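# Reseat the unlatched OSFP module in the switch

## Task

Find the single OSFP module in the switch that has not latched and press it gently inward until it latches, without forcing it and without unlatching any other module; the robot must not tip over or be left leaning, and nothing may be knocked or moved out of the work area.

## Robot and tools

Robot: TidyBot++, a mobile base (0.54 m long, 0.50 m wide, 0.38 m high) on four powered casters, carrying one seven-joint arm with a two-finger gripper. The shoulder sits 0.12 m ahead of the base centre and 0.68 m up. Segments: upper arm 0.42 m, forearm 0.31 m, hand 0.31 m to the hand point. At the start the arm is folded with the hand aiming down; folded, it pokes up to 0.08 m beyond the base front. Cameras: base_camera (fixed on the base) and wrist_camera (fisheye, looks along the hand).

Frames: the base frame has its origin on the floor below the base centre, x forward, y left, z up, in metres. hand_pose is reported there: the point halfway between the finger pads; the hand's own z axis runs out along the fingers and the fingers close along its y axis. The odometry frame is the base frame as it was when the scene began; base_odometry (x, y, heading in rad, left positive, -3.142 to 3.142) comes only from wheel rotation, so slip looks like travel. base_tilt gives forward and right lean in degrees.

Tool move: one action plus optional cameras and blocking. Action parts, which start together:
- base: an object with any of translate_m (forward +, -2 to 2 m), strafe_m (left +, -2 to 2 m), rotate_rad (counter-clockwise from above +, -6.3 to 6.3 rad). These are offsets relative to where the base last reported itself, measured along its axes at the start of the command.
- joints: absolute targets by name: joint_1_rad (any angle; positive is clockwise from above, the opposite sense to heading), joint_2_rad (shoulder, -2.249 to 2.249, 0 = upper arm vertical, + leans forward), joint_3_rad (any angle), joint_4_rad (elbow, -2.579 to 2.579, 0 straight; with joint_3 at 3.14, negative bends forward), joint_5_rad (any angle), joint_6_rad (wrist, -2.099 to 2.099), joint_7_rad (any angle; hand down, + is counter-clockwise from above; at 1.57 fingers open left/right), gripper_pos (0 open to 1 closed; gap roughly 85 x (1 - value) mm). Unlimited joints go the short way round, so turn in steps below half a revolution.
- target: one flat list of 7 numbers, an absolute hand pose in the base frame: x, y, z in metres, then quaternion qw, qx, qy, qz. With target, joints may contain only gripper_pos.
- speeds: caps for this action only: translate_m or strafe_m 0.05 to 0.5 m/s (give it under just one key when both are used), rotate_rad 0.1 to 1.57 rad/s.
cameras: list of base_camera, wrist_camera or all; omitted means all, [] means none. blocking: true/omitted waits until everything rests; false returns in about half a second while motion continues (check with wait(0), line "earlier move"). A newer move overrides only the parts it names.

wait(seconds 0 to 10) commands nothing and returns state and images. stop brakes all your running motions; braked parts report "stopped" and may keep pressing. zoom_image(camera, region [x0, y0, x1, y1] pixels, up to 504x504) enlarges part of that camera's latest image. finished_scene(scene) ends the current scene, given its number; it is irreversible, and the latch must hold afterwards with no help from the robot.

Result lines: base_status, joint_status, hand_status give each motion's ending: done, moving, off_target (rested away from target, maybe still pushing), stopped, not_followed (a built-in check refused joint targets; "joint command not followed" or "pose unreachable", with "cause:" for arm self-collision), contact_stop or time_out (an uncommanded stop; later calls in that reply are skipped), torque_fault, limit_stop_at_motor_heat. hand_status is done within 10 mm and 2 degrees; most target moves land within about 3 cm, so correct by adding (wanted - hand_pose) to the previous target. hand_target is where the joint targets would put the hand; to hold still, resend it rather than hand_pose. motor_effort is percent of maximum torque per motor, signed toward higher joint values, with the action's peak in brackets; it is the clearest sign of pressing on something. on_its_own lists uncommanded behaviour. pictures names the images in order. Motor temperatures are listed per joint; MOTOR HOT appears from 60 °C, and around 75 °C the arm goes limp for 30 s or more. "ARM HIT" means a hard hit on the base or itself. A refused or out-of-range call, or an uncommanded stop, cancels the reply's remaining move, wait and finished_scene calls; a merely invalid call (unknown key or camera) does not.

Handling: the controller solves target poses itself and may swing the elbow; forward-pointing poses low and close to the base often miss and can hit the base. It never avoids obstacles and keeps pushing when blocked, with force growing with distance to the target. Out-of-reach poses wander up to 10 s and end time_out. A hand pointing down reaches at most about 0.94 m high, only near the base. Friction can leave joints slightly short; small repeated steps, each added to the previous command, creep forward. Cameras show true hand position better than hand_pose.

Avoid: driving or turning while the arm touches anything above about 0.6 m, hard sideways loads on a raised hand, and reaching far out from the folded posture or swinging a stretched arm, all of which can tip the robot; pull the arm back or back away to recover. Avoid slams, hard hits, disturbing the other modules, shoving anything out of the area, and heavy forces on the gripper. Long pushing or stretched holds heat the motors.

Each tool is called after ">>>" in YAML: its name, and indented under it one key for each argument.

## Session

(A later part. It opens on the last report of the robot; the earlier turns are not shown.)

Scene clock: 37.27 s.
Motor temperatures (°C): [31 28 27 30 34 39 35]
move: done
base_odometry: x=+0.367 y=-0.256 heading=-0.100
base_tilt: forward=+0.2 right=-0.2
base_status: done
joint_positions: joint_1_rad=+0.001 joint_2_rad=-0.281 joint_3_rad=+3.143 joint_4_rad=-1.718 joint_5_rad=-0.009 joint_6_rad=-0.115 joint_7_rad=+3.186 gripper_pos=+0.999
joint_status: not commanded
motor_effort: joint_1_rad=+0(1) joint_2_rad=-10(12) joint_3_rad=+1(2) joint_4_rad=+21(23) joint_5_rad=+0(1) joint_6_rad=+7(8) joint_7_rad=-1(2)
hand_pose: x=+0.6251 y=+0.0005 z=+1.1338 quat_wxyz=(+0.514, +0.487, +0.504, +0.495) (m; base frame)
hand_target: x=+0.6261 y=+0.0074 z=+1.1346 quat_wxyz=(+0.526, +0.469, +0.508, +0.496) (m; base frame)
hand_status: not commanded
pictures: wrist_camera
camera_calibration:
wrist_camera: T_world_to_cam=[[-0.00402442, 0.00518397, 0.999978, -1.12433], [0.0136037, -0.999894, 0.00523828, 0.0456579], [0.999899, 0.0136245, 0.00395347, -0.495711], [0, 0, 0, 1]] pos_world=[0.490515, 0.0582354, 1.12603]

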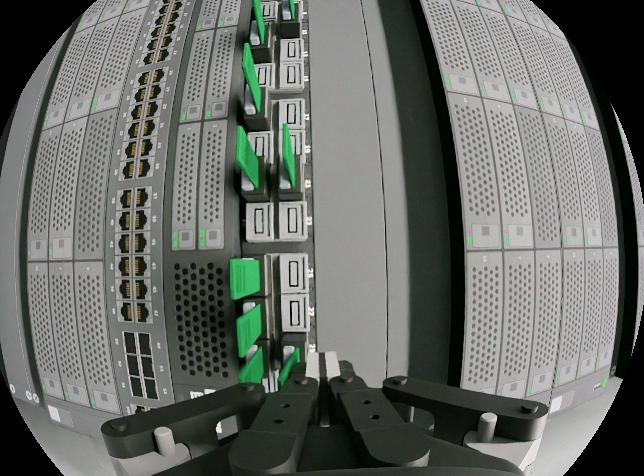

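>>> move:
  joints: {"joint_4_rad": -1.746, "joint_6_rad": -0.071}
  cameras: []

>>> move:
  base: {"translate_m": 0.008}
  speeds: {"translate_m": 0.05}
  cameras: ["wrist_camera"]

>>> zoom_image:
  camera: "wrist_camera"
  region: [270, 300, 340, 370]

Scene clock: 40.67 s.
Motor temperatures (°C): [31 28 27 30 34 39 35]
move: done
base_odometry: x=+0.367 y=-0.256 heading=-0.100
base_tilt: forward=+0.1 right=-0.2
base_status: not commanded
joint_positions: joint_1_rad=+0.001 joint_2_rad=-0.281 joint_3_rad=+3.143 joint_4_rad=-1.719 joint_5_rad=-0.009 joint_6_rad=-0.115 joint_7_rad=+3.186 gripper_pos=+0.999
joint_status: all done
motor_effort: joint_1_rad=-1(1) joint_2_rad=-9(10) joint_3_rad=+1(2) joint_4_rad=+21(22) joint_5_rad=+0(1) joint_6_rad=+7(7) joint_7_rad=-1(2)
hand_pose: x=+0.6252 y=+0.0005 z=+1.1332 quat_wxyz=(+0.513, +0.487, +0.504, +0.495) (m; base frame)
hand_target: x=+0.6264 y=+0.0074 z=+1.1296 quat_wxyz=(+0.523, +0.471, +0.511, +0.494) (m; base frame)
hand_status: not commanded
pictures: none
No camera images: "cameras" was empty.

Scene clock: 41.30 s.
Motor temperatures (°C): [31 28 27 30 34 39 35]
move: done
base_odometry: x=+0.375 y=-0.257 heading=-0.100
base_tilt: forward=+0.2 right=-0.2
base_status: done
joint_positions: joint_1_rad=+0.001 joint_2_rad=-0.285 joint_3_rad=+3.143 joint_4_rad=-1.722 joint_5_rad=-0.009 joint_6_rad=-0.115 joint_7_rad=+3.186 gripper_pos=+0.999
joint_status: not commanded
motor_effort: joint_1_rad=-1(2) joint_2_rad=-9(10) joint_3_rad=+1(1) joint_4_rad=+23(23) joint_5_rad=+0(1) joint_6_rad=+8(9) joint_7_rad=-1(1)
hand_pose: x=+0.6234 y=+0.0005 z=+1.1334 quat_wxyz=(+0.514, +0.487, +0.504, +0.496) (m; base frame)
hand_target: x=+0.6264 y=+0.0074 z=+1.1296 quat_wxyz=(+0.523, +0.471, +0.511, +0.494) (m; base frame)
hand_status: not commanded
pictures: wrist_camera
camera_calibration:
wrist_camera: T_world_to_cam=[[-0.0043897, 0.00517856, 0.999977, -1.12371], [0.0136001, -0.999894, 0.00523783, 0.0456876], [0.999898, 0.0136228, 0.0043188, -0.494364], [0, 0, 0, 1]] pos_world=[0.488759, 0.0582366, 1.12558]

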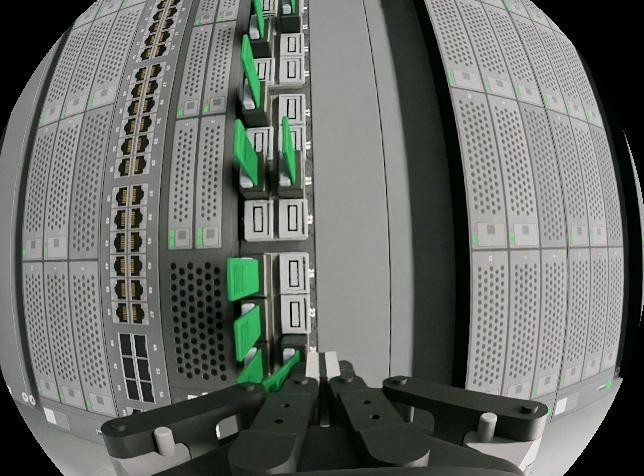

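Scaled by 7.200.

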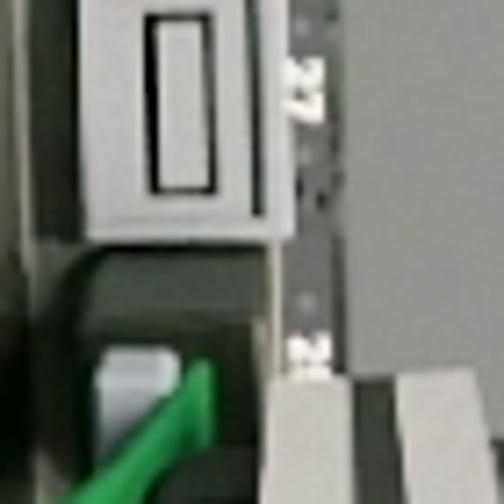

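>>> move:
  joints: {"joint_4_rad": -1.756, "joint_6_rad": -0.073}
  cameras: []

>>> zoom_image:
  camera: "wrist_camera"
  region: [270, 300, 340, 370]

>>> move:
  cameras: ["wrist_camera"]

>>> zoom_image:
  camera: "wrist_camera"
  region: [270, 300, 340, 370]

Scene clock: 42.10 s.
Motor temperatures (°C): [31 28 27 30 34 39 35]
move: done
base_odometry: x=+0.375 y=-0.257 heading=-0.100
base_tilt: forward=+0.2 right=-0.2
base_status: not commanded
joint_positions: joint_1_rad=+0.001 joint_2_rad=-0.285 joint_3_rad=+3.143 joint_4_rad=-1.726 joint_5_rad=-0.009 joint_6_rad=-0.112 joint_7_rad=+3.186 gripper_pos=+0.999
joint_status: all done
motor_effort: joint_1_rad=+0(1) joint_2_rad=-8(9) joint_3_rad=+0(1) joint_4_rad=+20(22) joint_5_rad=-1(1) joint_6_rad=+6(8) joint_7_rad=-1(1)
hand_pose: x=+0.6235 y=+0.0005 z=+1.1322 quat_wxyz=(+0.514, +0.487, +0.504, +0.495) (m; base frame)
hand_target: x=+0.6268 y=+0.0074 z=+1.1227 quat_wxyz=(+0.520, +0.474, +0.514, +0.491) (m; base frame)
hand_status: not commanded
pictures: none
No camera images: "cameras" was empty.

Scaled by 7.200.

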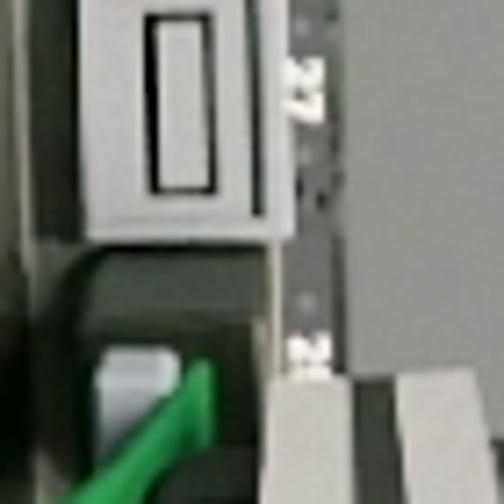

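Scene clock: 42.10 s.
Motor temperatures (°C): [31 28 27 30 34 39 35]
base_odometry: x=+0.375 y=-0.257 heading=-0.100
base_tilt: forward=+0.2 right=-0.2
base_status: not commanded
joint_positions: joint_1_rad=+0.001 joint_2_rad=-0.285 joint_3_rad=+3.143 joint_4_rad=-1.726 joint_5_rad=-0.009 joint_6_rad=-0.112 joint_7_rad=+3.186 gripper_pos=+0.999
joint_status: all done
motor_effort: joint_1_rad=+0(1) joint_2_rad=-8(9) joint_3_rad=+0(1) joint_4_rad=+20(22) joint_5_rad=-1(1) joint_6_rad=+6(8) joint_7_rad=-1(1)
hand_pose: x=+0.6235 y=+0.0005 z=+1.1322 quat_wxyz=(+0.514, +0.487, +0.504, +0.495) (m; base frame)
hand_target: x=+0.6268 y=+0.0074 z=+1.1227 quat_wxyz=(+0.520, +0.474, +0.514, +0.491) (m; base frame)
hand_status: not commanded
pictures: wrist_camera
camera_calibration:
wrist_camera: T_world_to_cam=[[-0.00399942, 0.00517399, 0.999979, -1.1227], [0.0135747, -0.999894, 0.00522784, 0.0457119], [0.9999, 0.0135953, 0.00392876, -0.493996], [0, 0, 0, 1]] pos_world=[0.488836, 0.0582319, 1.12438]

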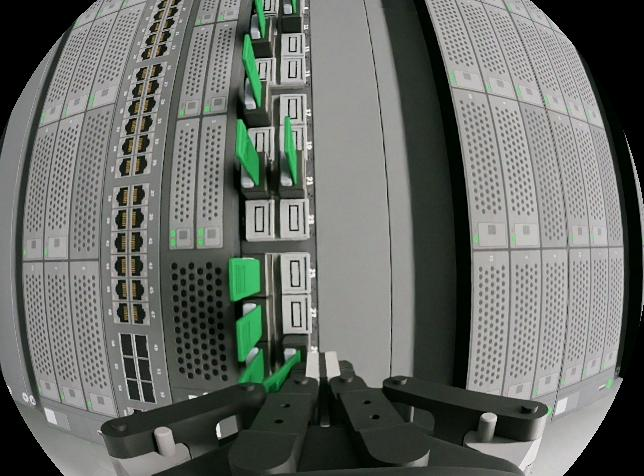

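Scaled by 7.200.

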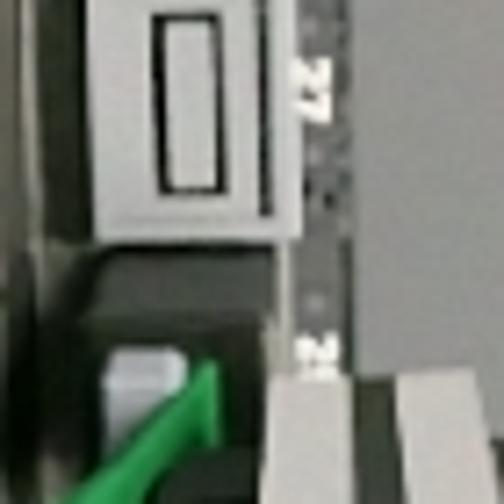

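>>> move:
  joints: {"joint_4_rad": -1.766, "joint_6_rad": -0.077}
  cameras: ["wrist_camera"]

>>> zoom_image:
  camera: "wrist_camera"
  region: [270, 300, 340, 370]

Scene clock: 42.77 s.
Motor temperatures (°C): [31 28 27 30 34 39 35]
move: done
base_odometry: x=+0.375 y=-0.257 heading=-0.100
base_tilt: forward=+0.1 right=-0.2
base_status: not commanded
joint_positions: joint_1_rad=+0.001 joint_2_rad=-0.286 joint_3_rad=+3.143 joint_4_rad=-1.729 joint_5_rad=-0.009 joint_6_rad=-0.108 joint_7_rad=+3.186 gripper_pos=+0.999
joint_status: all done
motor_effort: joint_1_rad=+1(1) joint_2_rad=-7(9) joint_3_rad=+1(2) joint_4_rad=+19(21) joint_5_rad=+0(1) joint_6_rad=+5(6) joint_7_rad=-1(2)
hand_pose: x=+0.6235 y=+0.0005 z=+1.1315 quat_wxyz=(+0.514, +0.487, +0.503, +0.496) (m; base frame)
hand_target: x=+0.6272 y=+0.0074 z=+1.1152 quat_wxyz=(+0.516, +0.478, +0.518, +0.487) (m; base frame)
hand_status: not commanded
pictures: wrist_camera
camera_calibration:
wrist_camera: T_world_to_cam=[[-0.00486443, 0.00517121, 0.999975, -1.12149], [0.0135369, -0.999895, 0.00523665, 0.0457187], [0.999897, 0.013562, 0.00479392, -0.494976], [0, 0, 0, 1]] pos_world=[0.48885, 0.0582262, 1.1236]

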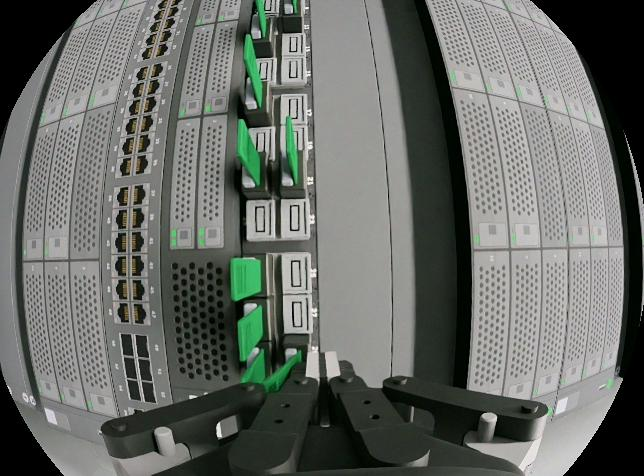

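Scaled by 7.200.

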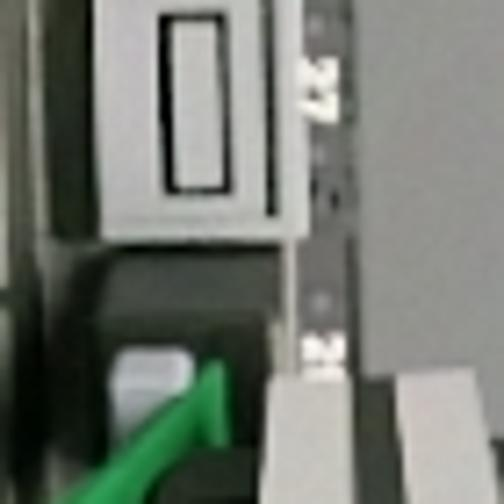

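>>> move:
  joints: {"joint_4_rad": -1.774, "joint_6_rad": -0.087}
  cameras: ["wrist_camera"]

>>> zoom_image:
  camera: "wrist_camera"
  region: [270, 300, 340, 370]

Scene clock: 43.43 s.
Motor temperatures (°C): [31 28 27 30 34 39 35]
move: off_target
base_odometry: x=+0.375 y=-0.257 heading=-0.100
base_tilt: forward=+0.2 right=-0.2
base_status: not commanded
joint_positions: joint_1_rad=+0.001 joint_2_rad=-0.286 joint_3_rad=+3.143 joint_4_rad=-1.732 joint_5_rad=-0.009 joint_6_rad=-0.106 joint_7_rad=+3.186 gripper_pos=+0.999
joint_status: joint_4_rad off_target (ended at -1.732, target -1.774); the others done
motor_effort: joint_1_rad=+0(1) joint_2_rad=-6(7) joint_3_rad=+1(2) joint_4_rad=+17(19) joint_5_rad=+0(0) joint_6_rad=+4(5) joint_7_rad=-1(2)
hand_pose: x=+0.6234 y=+0.0005 z=+1.1308 quat_wxyz=(+0.514, +0.487, +0.503, +0.496) (m; base frame)
hand_target: x=+0.6274 y=+0.0074 z=+1.1071 quat_wxyz=(+0.511, +0.482, +0.522, +0.483) (m; base frame)
hand_status: not commanded
pictures: wrist_camera
camera_calibration:
wrist_camera: T_world_to_cam=[[-0.00500098, 0.00516853, 0.999974, -1.12074], [0.0135165, -0.999895, 0.00523572, 0.0457312], [0.999896, 0.0135424, 0.0049306, -0.495044], [0, 0, 0, 1]] pos_world=[0.488769, 0.058223, 1.12291]

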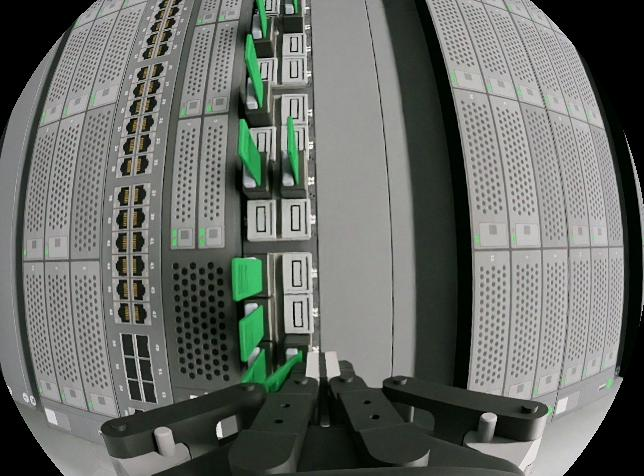

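Scaled by 7.200.

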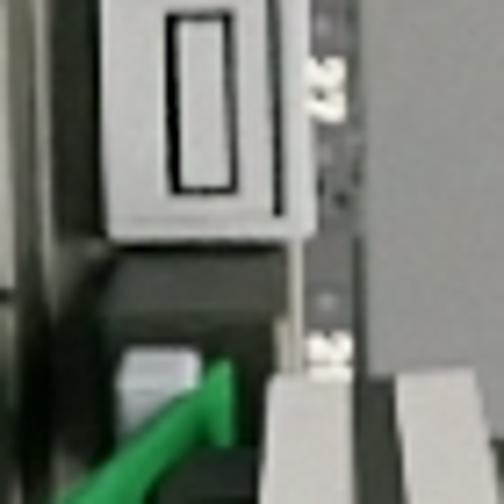

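>>> move:
  base: {"translate_m": 0.003}
  speeds: {"translate_m": 0.05}
  cameras: ["wrist_camera"]

>>> zoom_image:
  camera: "wrist_camera"
  region: [270, 300, 340, 370]

Scene clock: 44.27 s.
Motor temperatures (°C): [31 28 27 30 34 39 35]
move: done
base_odometry: x=+0.378 y=-0.258 heading=-0.100
base_tilt: forward=+0.2 right=-0.2
base_status: done
joint_positions: joint_1_rad=+0.001 joint_2_rad=-0.292 joint_3_rad=+3.143 joint_4_rad=-1.736 joint_5_rad=-0.009 joint_6_rad=-0.104 joint_7_rad=+3.186 gripper_pos=+0.999
joint_status: not commanded
motor_effort: joint_1_rad=+1(2) joint_2_rad=-6(8) joint_3_rad=+1(2) joint_4_rad=+18(20) joint_5_rad=+0(0) joint_6_rad=+4(7) joint_7_rad=-1(2)
hand_pose: x=+0.6211 y=+0.0005 z=+1.1311 quat_wxyz=(+0.514, +0.486, +0.503, +0.496) (m; base frame)
hand_target: x=+0.6274 y=+0.0074 z=+1.1071 quat_wxyz=(+0.511, +0.482, +0.522, +0.483) (m; base frame)
hand_status: not commanded
pictures: wrist_camera
camera_calibration:
wrist_camera: T_world_to_cam=[[-0.00728501, 0.00517253, 0.99996, -1.11963], [0.0135212, -0.999895, 0.00527069, 0.0457338], [0.999882, 0.013559, 0.0072143, -0.495356], [0, 0, 0, 1]] pos_world=[0.486523, 0.0582369, 1.12291]

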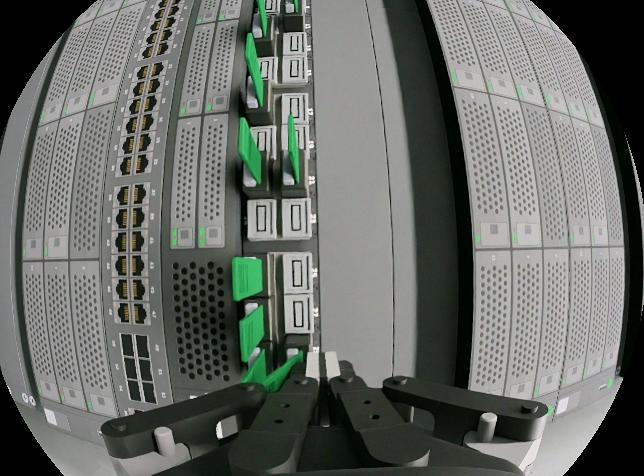

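Scaled by 7.200.

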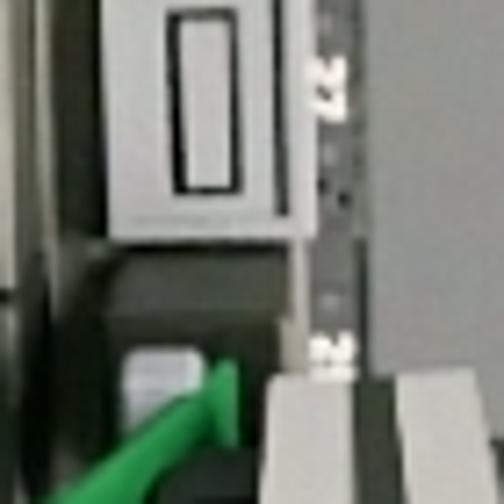

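>>> zoom_image:
  camera: "wrist_camera"
  region: [240, 310, 340, 410]

Scaled by 5.040.

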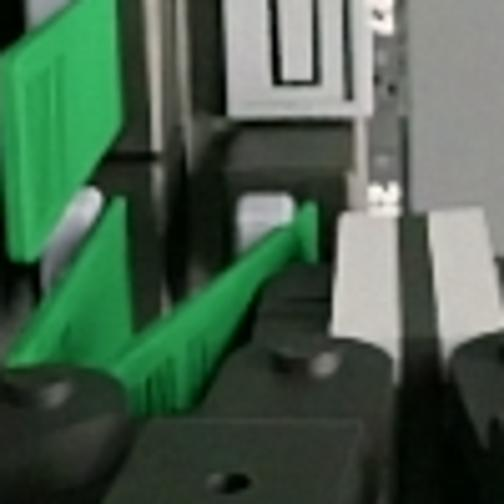

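>>> move:
  base: {"translate_m": -0.01}
  speeds: {"translate_m": 0.05}
  cameras: ["wrist_camera"]

>>> zoom_image:
  camera: "wrist_camera"
  region: [270, 300, 340, 370]

Scene clock: 45.53 s.
Motor temperatures (°C): [31 28 27 30 34 39 35]
move: done
base_odometry: x=+0.368 y=-0.256 heading=-0.100
base_tilt: forward=+0.2 right=-0.2
base_status: done
joint_positions: joint_1_rad=+0.001 joint_2_rad=-0.293 joint_3_rad=+3.143 joint_4_rad=-1.742 joint_5_rad=-0.009 joint_6_rad=-0.104 joint_7_rad=+3.186 gripper_pos=+0.999
joint_status: not commanded
motor_effort: joint_1_rad=+1(1) joint_2_rad=-7(10) joint_3_rad=+1(2) joint_4_rad=+19(20) joint_5_rad=+0(1) joint_6_rad=+6(6) joint_7_rad=-1(2)
hand_pose: x=+0.6207 y=+0.0006 z=+1.1286 quat_wxyz=(+0.513, +0.487, +0.504, +0.495) (m; base frame)
hand_target: x=+0.6274 y=+0.0074 z=+1.1071 quat_wxyz=(+0.511, +0.482, +0.522, +0.483) (m; base frame)
hand_status: not commanded
pictures: wrist_camera
camera_calibration:
wrist_camera: T_world_to_cam=[[-0.00343603, 0.00517968, 0.999981, -1.11947], [0.0136878, -0.999893, 0.00522625, 0.0457809], [0.9999, 0.0137055, 0.00336476, -0.490599], [0, 0, 0, 1]] pos_world=[0.486077, 0.0582984, 1.12086]

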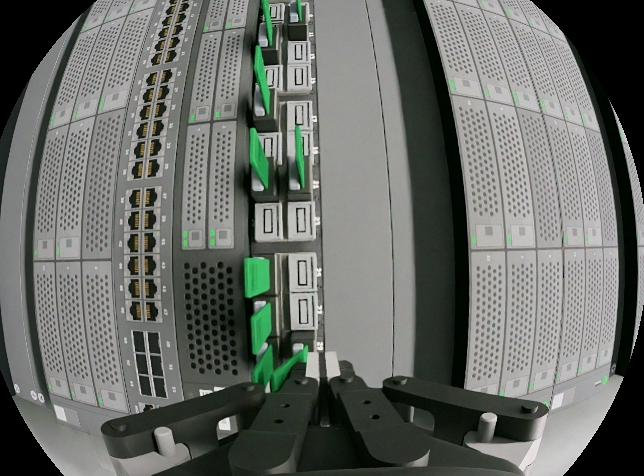

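Scaled by 7.200.

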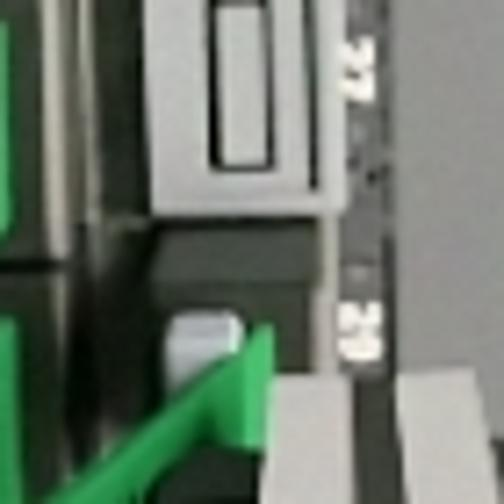

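>>> move:
  joints: {"joint_4_rad": -1.756, "joint_6_rad": -0.087}
  cameras: ["wrist_camera"]

>>> zoom_image:
  camera: "wrist_camera"
  region: [270, 300, 340, 370]

Scene clock: 46.47 s.
Motor temperatures (°C): [31 28 27 30 34 39 35]
move: done
base_odometry: x=+0.368 y=-0.256 heading=-0.100
base_tilt: forward=+0.2 right=-0.2
base_status: not commanded
joint_positions: joint_1_rad=+0.001 joint_2_rad=-0.293 joint_3_rad=+3.143 joint_4_rad=-1.737 joint_5_rad=-0.009 joint_6_rad=-0.104 joint_7_rad=+3.186 gripper_pos=+0.999
joint_status: all done
motor_effort: joint_1_rad=-1(1) joint_2_rad=-8(8) joint_3_rad=+1(2) joint_4_rad=+21(21) joint_5_rad=+0(0) joint_6_rad=+7(7) joint_7_rad=-1(2)
hand_pose: x=+0.6205 y=+0.0006 z=+1.1314 quat_wxyz=(+0.515, +0.486, +0.503, +0.496) (m; base frame)
hand_target: x=+0.6269 y=+0.0074 z=+1.1183 quat_wxyz=(+0.516, +0.478, +0.518, +0.487) (m; base frame)
hand_status: not commanded
pictures: wrist_camera
camera_calibration:
wrist_camera: T_world_to_cam=[[-0.00804981, 0.00518798, 0.999954, -1.11945], [0.0136618, -0.999893, 0.00529764, 0.0457034], [0.999874, 0.0137038, 0.00797807, -0.495602], [0, 0, 0, 1]] pos_world=[0.485904, 0.0582979, 1.12311]

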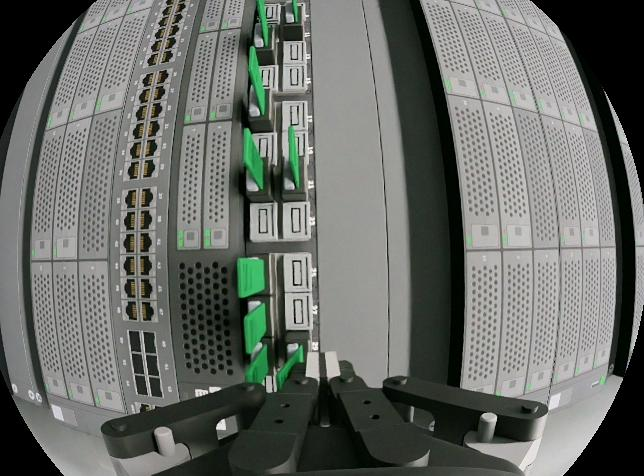

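Scaled by 7.200.

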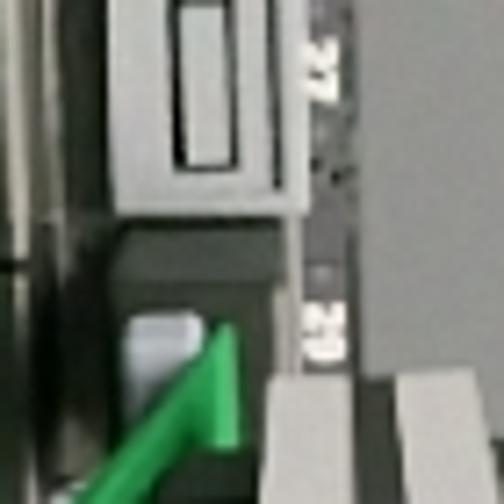

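>>> move:
  joints: {"joint_4_rad": -1.766, "joint_6_rad": -0.087}
  cameras: ["wrist_camera"]

>>> zoom_image:
  camera: "wrist_camera"
  region: [270, 300, 340, 370]

Scene clock: 47.03 s.
Motor temperatures (°C): [31 28 27 30 34 39 35]
move: done
base_odometry: x=+0.368 y=-0.256 heading=-0.100
base_tilt: forward=+0.2 right=-0.2
base_status: not commanded
joint_positions: joint_1_rad=+0.001 joint_2_rad=-0.293 joint_3_rad=+3.143 joint_4_rad=-1.740 joint_5_rad=-0.009 joint_6_rad=-0.104 joint_7_rad=+3.186 gripper_pos=+0.999
joint_status: all done
motor_effort: joint_1_rad=+0(1) joint_2_rad=-8(9) joint_3_rad=+1(1) joint_4_rad=+20(22) joint_5_rad=+0(1) joint_6_rad=+6(7) joint_7_rad=-1(1)
hand_pose: x=+0.6206 y=+0.0006 z=+1.1299 quat_wxyz=(+0.514, +0.486, +0.503, +0.496) (m; base frame)
hand_target: x=+0.6272 y=+0.0074 z=+1.1121 quat_wxyz=(+0.514, +0.480, +0.520, +0.485) (m; base frame)
hand_status: not commanded
pictures: wrist_camera
camera_calibration:
wrist_camera: T_world_to_cam=[[-0.00549314, 0.00518338, 0.999971, -1.11946], [0.0136762, -0.999893, 0.0052581, 0.0457464], [0.999891, 0.0137047, 0.00542166, -0.49283], [0, 0, 0, 1]] pos_world=[0.486001, 0.0582981, 1.12186]

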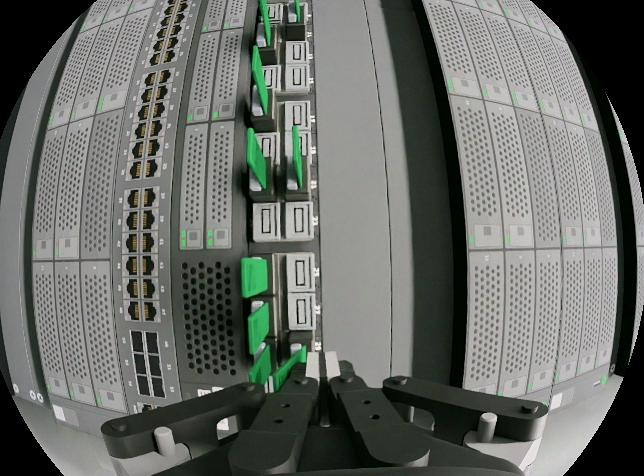

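Scaled by 7.200.

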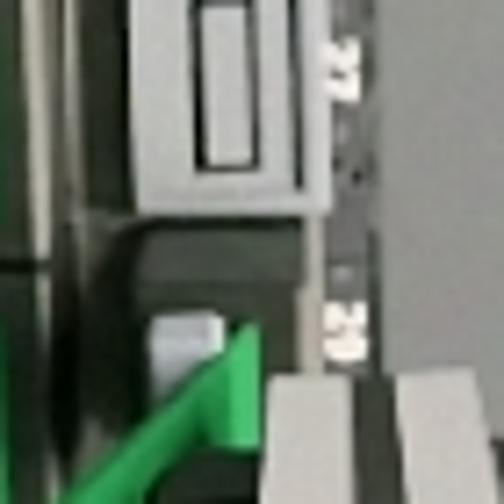

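>>> move:
  base: {"translate_m": 0.008}
  speeds: {"translate_m": 0.05}
  cameras: ["wrist_camera"]

>>> zoom_image:
  camera: "wrist_camera"
  region: [270, 300, 340, 370]

Scene clock: 47.83 s.
Motor temperatures (°C): [31 28 27 30 34 39 35]
move: done
base_odometry: x=+0.376 y=-0.257 heading=-0.100
base_tilt: forward=+0.2 right=-0.2
base_status: done
joint_positions: joint_1_rad=+0.001 joint_2_rad=-0.296 joint_3_rad=+3.143 joint_4_rad=-1.740 joint_5_rad=-0.009 joint_6_rad=-0.104 joint_7_rad=+3.186 gripper_pos=+0.999
joint_status: not commanded
motor_effort: joint_1_rad=-1(1) joint_2_rad=-8(9) joint_3_rad=+1(2) joint_4_rad=+19(20) joint_5_rad=+0(1) joint_6_rad=+5(7) joint_7_rad=-1(2)
hand_pose: x=+0.6192 y=+0.0006 z=+1.1315 quat_wxyz=(+0.515, +0.486, +0.503, +0.497) (m; base frame)
hand_target: x=+0.6272 y=+0.0074 z=+1.1121 quat_wxyz=(+0.514, +0.480, +0.520, +0.485) (m; base frame)
hand_status: not commanded
pictures: wrist_camera
camera_calibration:
wrist_camera: T_world_to_cam=[[-0.00869632, 0.00518521, 0.999949, -1.11907], [0.0136593, -0.999893, 0.00530371, 0.0457173], [0.999869, 0.0137047, 0.00862456, -0.495011], [0, 0, 0, 1]] pos_world=[0.48459, 0.0582989, 1.12304]

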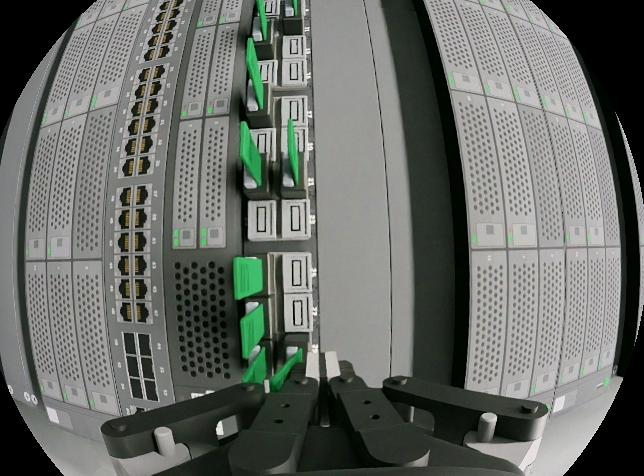

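Scaled by 7.200.

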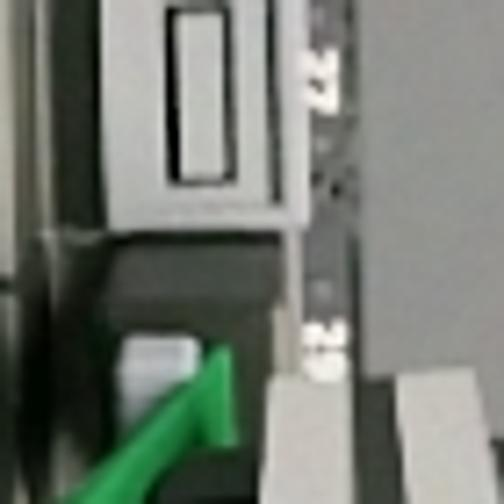

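>>> move:
  joints: {"joint_4_rad": -1.774, "joint_6_rad": -0.09}
  cameras: []

>>> move:
  base: {"translate_m": 0.003}
  speeds: {"translate_m": 0.05}
  cameras: ["wrist_camera"]

>>> zoom_image:
  camera: "wrist_camera"
  region: [270, 300, 340, 370]

Scene clock: 48.53 s.
Motor temperatures (°C): [31 28 27 30 34 39 35]
move: done
base_odometry: x=+0.376 y=-0.257 heading=-0.100
base_tilt: forward=+0.2 right=-0.2
base_status: not commanded
joint_positions: joint_1_rad=+0.001 joint_2_rad=-0.296 joint_3_rad=+3.143 joint_4_rad=-1.740 joint_5_rad=-0.009 joint_6_rad=-0.104 joint_7_rad=+3.186 gripper_pos=+0.999
joint_status: all done
motor_effort: joint_1_rad=-1(1) joint_2_rad=-8(8) joint_3_rad=+0(2) joint_4_rad=+18(19) joint_5_rad=+0(1) joint_6_rad=+5(6) joint_7_rad=-1(1)
hand_pose: x=+0.6192 y=+0.0006 z=+1.1309 quat_wxyz=(+0.515, +0.486, +0.503, +0.496) (m; base frame)
hand_target: x=+0.6274 y=+0.0074 z=+1.1062 quat_wxyz=(+0.511, +0.483, +0.523, +0.482) (m; base frame)
hand_status: not commanded
pictures: none
No camera images: "cameras" was empty.

Scene clock: 49.07 s.
Motor temperatures (°C): [31 28 27 30 34 39 35]
move: done
base_odometry: x=+0.379 y=-0.258 heading=-0.100
base_tilt: forward=+0.2 right=-0.2
base_status: done
joint_positions: joint_1_rad=+0.001 joint_2_rad=-0.298 joint_3_rad=+3.143 joint_4_rad=-1.740 joint_5_rad=-0.009 joint_6_rad=-0.104 joint_7_rad=+3.186 gripper_pos=+0.999
joint_status: not commanded
motor_effort: joint_1_rad=+1(1) joint_2_rad=-8(8) joint_3_rad=+0(1) joint_4_rad=+20(20) joint_5_rad=+0(0) joint_6_rad=+6(6) joint_7_rad=-1(2)
hand_pose: x=+0.6184 y=+0.0006 z=+1.1318 quat_wxyz=(+0.515, +0.485, +0.502, +0.497) (m; base frame)
hand_target: x=+0.6274 y=+0.0074 z=+1.1062 quat_wxyz=(+0.511, +0.483, +0.523, +0.482) (m; base frame)
hand_status: not commanded
pictures: wrist_camera
camera_calibration:
wrist_camera: T_world_to_cam=[[-0.00963669, 0.0051847, 0.99994, -1.11885], [0.0136547, -0.999893, 0.00531605, 0.0457153], [0.99986, 0.0137051, 0.00956486, -0.495307], [0, 0, 0, 1]] pos_world=[0.483832, 0.0582995, 1.12327]

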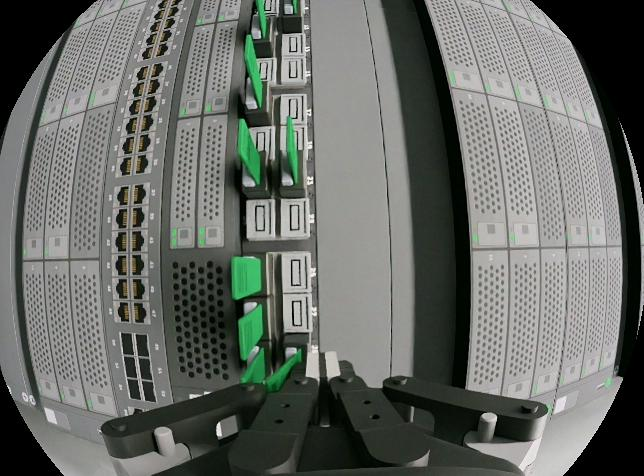

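Scaled by 7.200.

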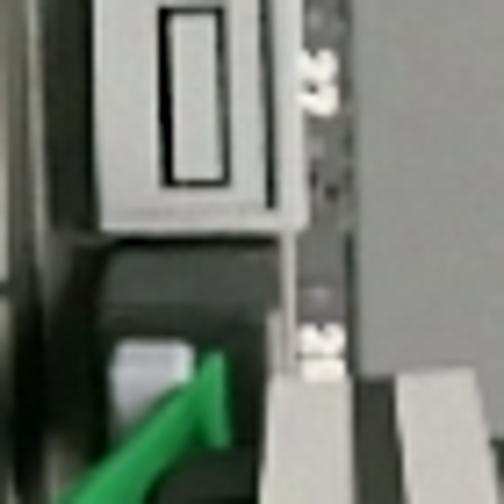

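>>> move:
  joints: {"joint_2_rad": -0.276, "joint_4_rad": -1.786, "joint_6_rad": -0.09}
  cameras: ["wrist_camera"]

>>> zoom_image:
  camera: "wrist_camera"
  region: [270, 300, 340, 370]

Scene clock: 49.83 s.
Motor temperatures (°C): [31 28 27 30 34 39 35]
move: off_target
base_odometry: x=+0.379 y=-0.258 heading=-0.100
base_tilt: forward=+0.2 right=-0.2
base_status: not commanded
joint_positions: joint_1_rad=+0.001 joint_2_rad=-0.298 joint_3_rad=+3.143 joint_4_rad=-1.743 joint_5_rad=-0.009 joint_6_rad=-0.103 joint_7_rad=+3.186 gripper_pos=+0.999
joint_status: joint_4_rad off_target (ended at -1.743, target -1.786); the others done
motor_effort: joint_1_rad=-2(2) joint_2_rad=-6(7) joint_3_rad=+1(2) joint_4_rad=+17(20) joint_5_rad=+0(0) joint_6_rad=+4(6) joint_7_rad=-1(2)
hand_pose: x=+0.6185 y=+0.0006 z=+1.1306 quat_wxyz=(+0.515, +0.486, +0.503, +0.497) (m; base frame)
hand_target: x=+0.6292 y=+0.0074 z=+1.0966 quat_wxyz=(+0.507, +0.486, +0.527, +0.478) (m; base frame)
hand_status: not commanded
pictures: wrist_camera
camera_calibration:
wrist_camera: T_world_to_cam=[[-0.0084844, 0.00518105, 0.999951, -1.11838], [0.0136479, -0.999893, 0.00529655, 0.0457424], [0.999871, 0.0136921, 0.00841278, -0.494115], [0, 0, 0, 1]] pos_world=[0.483938, 0.0582973, 1.12224]

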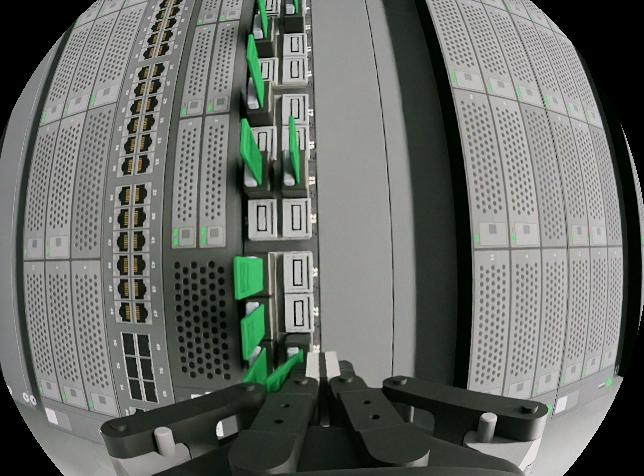

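Scaled by 7.200.

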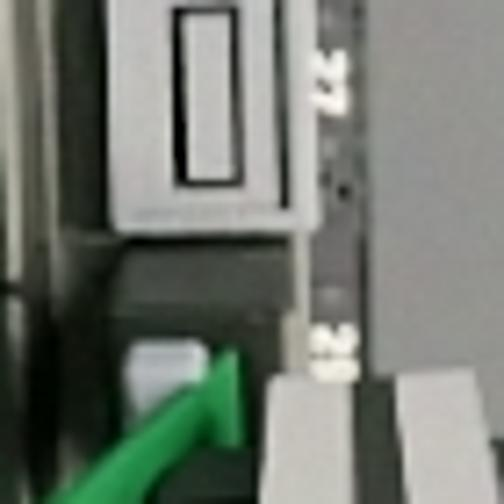

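>>> move:
  joints: {"joint_2_rad": -0.276, "joint_4_rad": -1.796, "joint_6_rad": -0.09}
  cameras: []

>>> move:
  base: {"translate_m": 0.003}
  speeds: {"translate_m": 0.05}
  cameras: ["wrist_camera"]

>>> zoom_image:
  camera: "wrist_camera"
  region: [270, 300, 340, 370]

Scene clock: 50.60 s.
Motor temperatures (°C): [31 28 27 30 34 39 35]
move: off_target
base_odometry: x=+0.379 y=-0.258 heading=-0.100
base_tilt: forward=+0.2 right=-0.2
base_status: not commanded
joint_positions: joint_1_rad=+0.001 joint_2_rad=-0.298 joint_3_rad=+3.143 joint_4_rad=-1.746 joint_5_rad=-0.009 joint_6_rad=-0.102 joint_7_rad=+3.186 gripper_pos=+0.999
joint_status: joint_4_rad off_target (ended at -1.746, target -1.796); the others done
motor_effort: joint_1_rad=+0(1) joint_2_rad=-5(6) joint_3_rad=+1(1) joint_4_rad=+16(18) joint_5_rad=+0(1) joint_6_rad=+3(5) joint_7_rad=-1(1)
hand_pose: x=+0.6186 y=+0.0006 z=+1.1294 quat_wxyz=(+0.514, +0.486, +0.503, +0.496) (m; base frame)
hand_target: x=+0.6293 y=+0.0074 z=+1.0904 quat_wxyz=(+0.504, +0.489, +0.530, +0.476) (m; base frame)
hand_status: not commanded
pictures: none
No camera images: "cameras" was empty.

Scene clock: 51.13 s.
Motor temperatures (°C): [31 28 27 30 34 39 35]
move: done
base_odometry: x=+0.382 y=-0.258 heading=-0.100
base_tilt: forward=+0.2 right=-0.2
base_status: done
joint_positions: joint_1_rad=+0.001 joint_2_rad=-0.302 joint_3_rad=+3.143 joint_4_rad=-1.747 joint_5_rad=-0.009 joint_6_rad=-0.102 joint_7_rad=+3.186 gripper_pos=+0.999
joint_status: not commanded
motor_effort: joint_1_rad=-1(1) joint_2_rad=-6(6) joint_3_rad=+1(2) joint_4_rad=+16(17) joint_5_rad=+0(0) joint_6_rad=+4(4) joint_7_rad=-1(1)
hand_pose: x=+0.6171 y=+0.0006 z=+1.1306 quat_wxyz=(+0.515, +0.485, +0.502, +0.497) (m; base frame)
hand_target: x=+0.6293 y=+0.0074 z=+1.0904 quat_wxyz=(+0.504, +0.489, +0.530, +0.476) (m; base frame)
hand_status: not commanded
pictures: wrist_camera
camera_calibration:
wrist_camera: T_world_to_cam=[[-0.00976082, 0.00518626, 0.999939, -1.11757], [0.0136593, -0.999893, 0.00531935, 0.0457449], [0.999859, 0.0137104, 0.00968893, -0.494132], [0, 0, 0, 1]] pos_world=[0.48253, 0.0583107, 1.12205]

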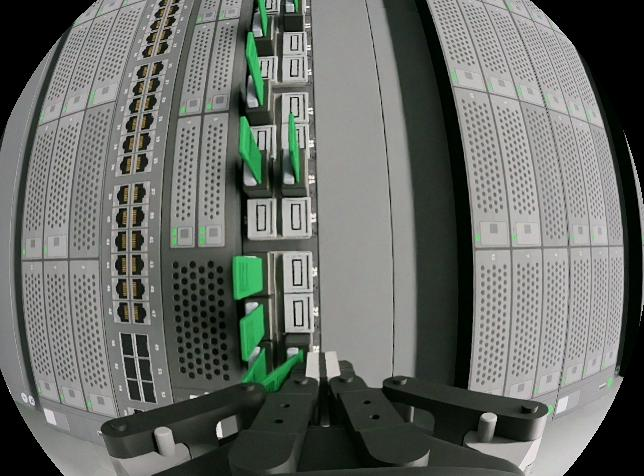

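Scaled by 7.200.

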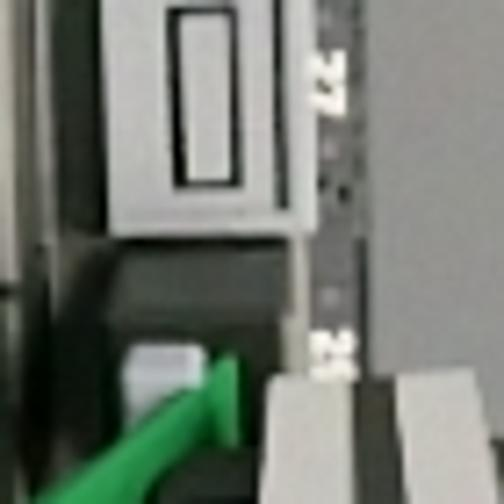

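>>> move:
  joints: {"joint_2_rad": -0.273, "joint_4_rad": -1.804, "joint_6_rad": -0.092}
  cameras: ["wrist_camera"]

>>> zoom_image:
  camera: "wrist_camera"
  region: [270, 300, 340, 370]

>>> move:
  base: {"translate_m": 0.003}
  speeds: {"translate_m": 0.05}
  cameras: ["wrist_camera"]

>>> zoom_image:
  camera: "wrist_camera"
  region: [270, 300, 340, 370]

Scene clock: 51.93 s.
Motor temperatures (°C): [31 28 27 30 34 39 35]
move: off_target
base_odometry: x=+0.382 y=-0.258 heading=-0.100
base_tilt: forward=+0.2 right=-0.2
base_status: not commanded
joint_positions: joint_1_rad=+0.001 joint_2_rad=-0.302 joint_3_rad=+3.143 joint_4_rad=-1.748 joint_5_rad=-0.009 joint_6_rad=-0.100 joint_7_rad=+3.186 gripper_pos=+0.999
joint_status: joint_4_rad off_target (ended at -1.748, target -1.804); the others done
motor_effort: joint_1_rad=+0(1) joint_2_rad=-4(6) joint_3_rad=+1(1) joint_4_rad=+15(17) joint_5_rad=+0(1) joint_6_rad=+3(4) joint_7_rad=-1(2)
hand_pose: x=+0.6172 y=+0.0006 z=+1.1299 quat_wxyz=(+0.515, +0.486, +0.502, +0.497) (m; base frame)
hand_target: x=+0.6305 y=+0.0074 z=+1.0833 quat_wxyz=(+0.501, +0.492, +0.533, +0.473) (m; base frame)
hand_status: not commanded
pictures: wrist_camera
camera_calibration:
wrist_camera: T_world_to_cam=[[-0.00921303, 0.00518408, 0.999944, -1.11721], [0.0136523, -0.999893, 0.0053096, 0.0457601], [0.999864, 0.0137005, 0.00914127, -0.493569], [0, 0, 0, 1]] pos_world=[0.482585, 0.058309, 1.12141]

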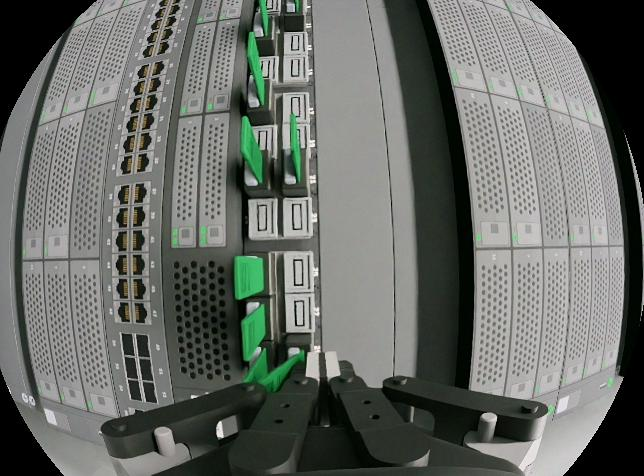

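Scaled by 7.200.

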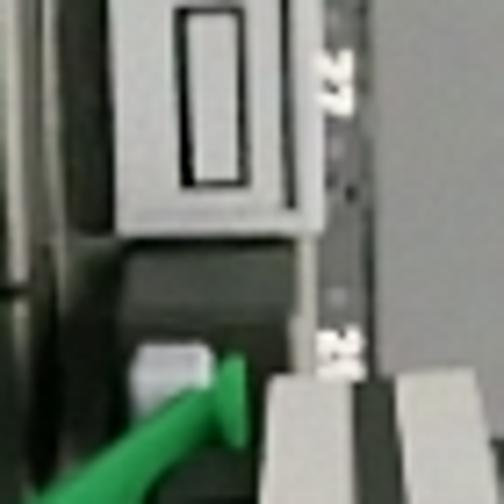

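Scene clock: 52.47 s.
Motor temperatures (°C): [31 28 27 30 34 39 35]
move: done
base_odometry: x=+0.386 y=-0.259 heading=-0.100
base_tilt: forward=+0.2 right=-0.2
base_status: done
joint_positions: joint_1_rad=+0.001 joint_2_rad=-0.305 joint_3_rad=+3.143 joint_4_rad=-1.750 joint_5_rad=-0.009 joint_6_rad=-0.100 joint_7_rad=+3.186 gripper_pos=+0.999
joint_status: not commanded
motor_effort: joint_1_rad=+0(1) joint_2_rad=-4(5) joint_3_rad=+1(2) joint_4_rad=+15(17) joint_5_rad=+0(1) joint_6_rad=+2(4) joint_7_rad=-1(1)
hand_pose: x=+0.6158 y=+0.0006 z=+1.1304 quat_wxyz=(+0.515, +0.485, +0.502, +0.497) (m; base frame)
hand_target: x=+0.6305 y=+0.0074 z=+1.0833 quat_wxyz=(+0.501, +0.492, +0.533, +0.473) (m; base frame)
hand_status: not commanded
pictures: wrist_camera
camera_calibration:
wrist_camera: T_world_to_cam=[[-0.0108105, 0.00519121, 0.999928, -1.11671], [0.0136698, -0.999892, 0.00533881, 0.0457506], [0.999848, 0.0137265, 0.0107384, -0.493996], [0, 0, 0, 1]] pos_world=[0.481224, 0.0583236, 1.12169]

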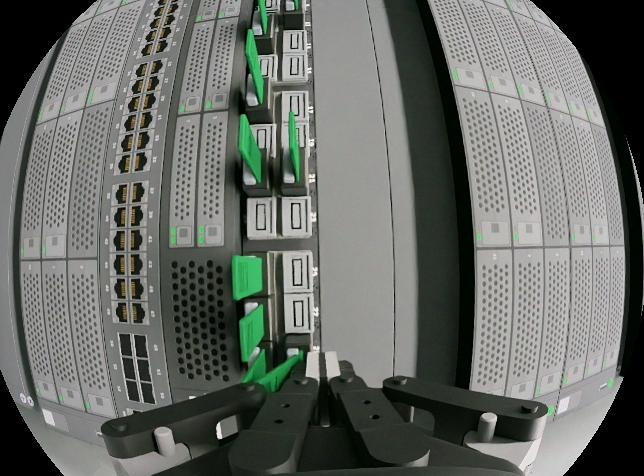

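Scaled by 7.200.

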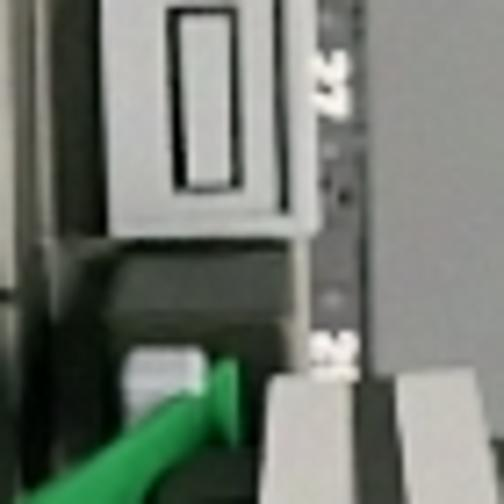

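>>> move:
  base: {"translate_m": 0.004}
  speeds: {"translate_m": 0.05}
  cameras: ["wrist_camera"]

>>> zoom_image:
  camera: "wrist_camera"
  region: [270, 300, 340, 370]

Scene clock: 53.50 s.
Motor temperatures (°C): [31 28 27 30 34 39 35]
move: done
base_odometry: x=+0.390 y=-0.259 heading=-0.101
base_tilt: forward=+0.2 right=-0.2
base_status: done
joint_positions: joint_1_rad=+0.001 joint_2_rad=-0.310 joint_3_rad=+3.143 joint_4_rad=-1.754 joint_5_rad=-0.009 joint_6_rad=-0.100 joint_7_rad=+3.186 gripper_pos=+0.999
joint_status: not commanded
motor_effort: joint_1_rad=+0(1) joint_2_rad=-3(5) joint_3_rad=+1(2) joint_4_rad=+16(17) joint_5_rad=+0(0) joint_6_rad=+3(5) joint_7_rad=-1(2)
hand_pose: x=+0.6138 y=+0.0006 z=+1.1307 quat_wxyz=(+0.516, +0.485, +0.502, +0.497) (m; base frame)
hand_target: x=+0.6305 y=+0.0074 z=+1.0833 quat_wxyz=(+0.501, +0.492, +0.533, +0.473) (m; base frame)
hand_status: not commanded
pictures: wrist_camera
camera_calibration:
wrist_camera: T_world_to_cam=[[-0.0123702, 0.00519681, 0.99991, -1.11609], [0.0136901, -0.999892, 0.00536608, 0.0457525], [0.99983, 0.0137553, 0.0122978, -0.493735], [0, 0, 0, 1]] pos_world=[0.479219, 0.0583392, 1.12181]

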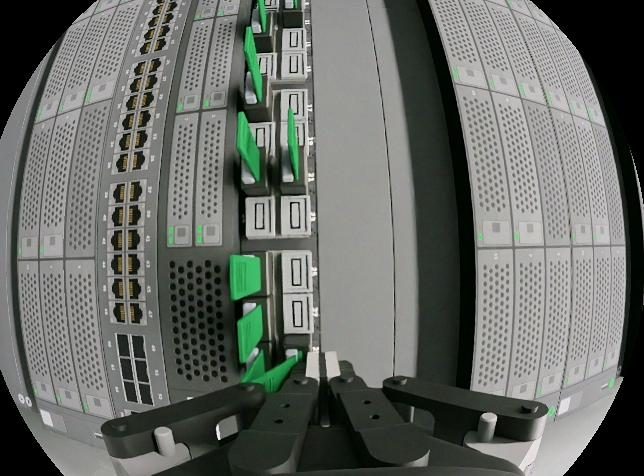

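Scaled by 7.200.

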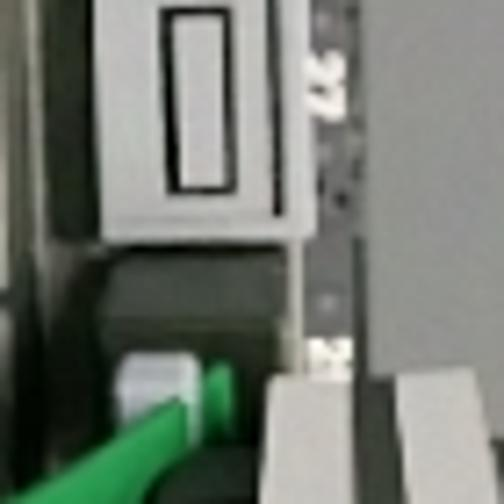

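>>> move:
  base: {"translate_m": 0.004}
  speeds: {"translate_m": 0.05}
  cameras: ["wrist_camera"]

>>> zoom_image:
  camera: "wrist_camera"
  region: [270, 300, 340, 370]

Scene clock: 54.30 s.
Motor temperatures (°C): [31 28 27 30 34 39 35]
move: done
base_odometry: x=+0.394 y=-0.260 heading=-0.101
base_tilt: forward=+0.2 right=-0.2
base_status: done
joint_positions: joint_1_rad=+0.001 joint_2_rad=-0.315 joint_3_rad=+3.143 joint_4_rad=-1.758 joint_5_rad=-0.009 joint_6_rad=-0.100 joint_7_rad=+3.186 gripper_pos=+0.999
joint_status: not commanded
motor_effort: joint_1_rad=-1(1) joint_2_rad=-2(4) joint_3_rad=+0(2) joint_4_rad=+16(18) joint_5_rad=+0(1) joint_6_rad=+4(5) joint_7_rad=-1(1)
hand_pose: x=+0.6114 y=+0.0007 z=+1.1311 quat_wxyz=(+0.516, +0.484, +0.501, +0.498) (m; base frame)
hand_target: x=+0.6305 y=+0.0074 z=+1.0833 quat_wxyz=(+0.501, +0.492, +0.533, +0.473) (m; base frame)
hand_status: not commanded
pictures: wrist_camera
camera_calibration:
wrist_camera: T_world_to_cam=[[-0.0141947, 0.0052195, 0.999886, -1.11535], [0.013765, -0.999891, 0.00541494, 0.0457375], [0.999804, 0.0138403, 0.0141213, -0.493407], [0, 0, 0, 1]] pos_world=[0.476848, 0.058383, 1.12194]

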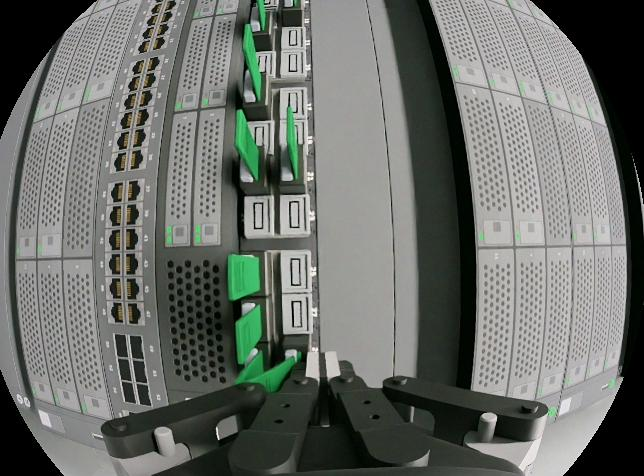

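Scaled by 7.200.

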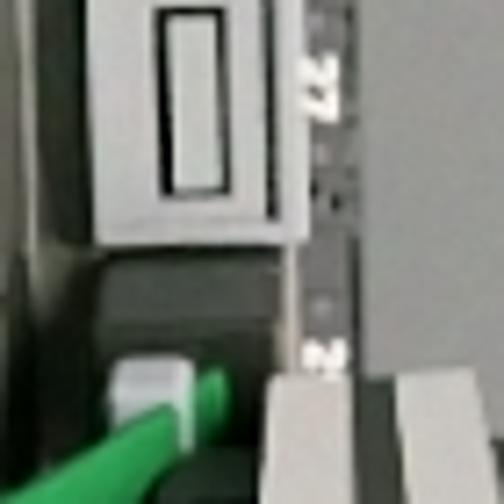

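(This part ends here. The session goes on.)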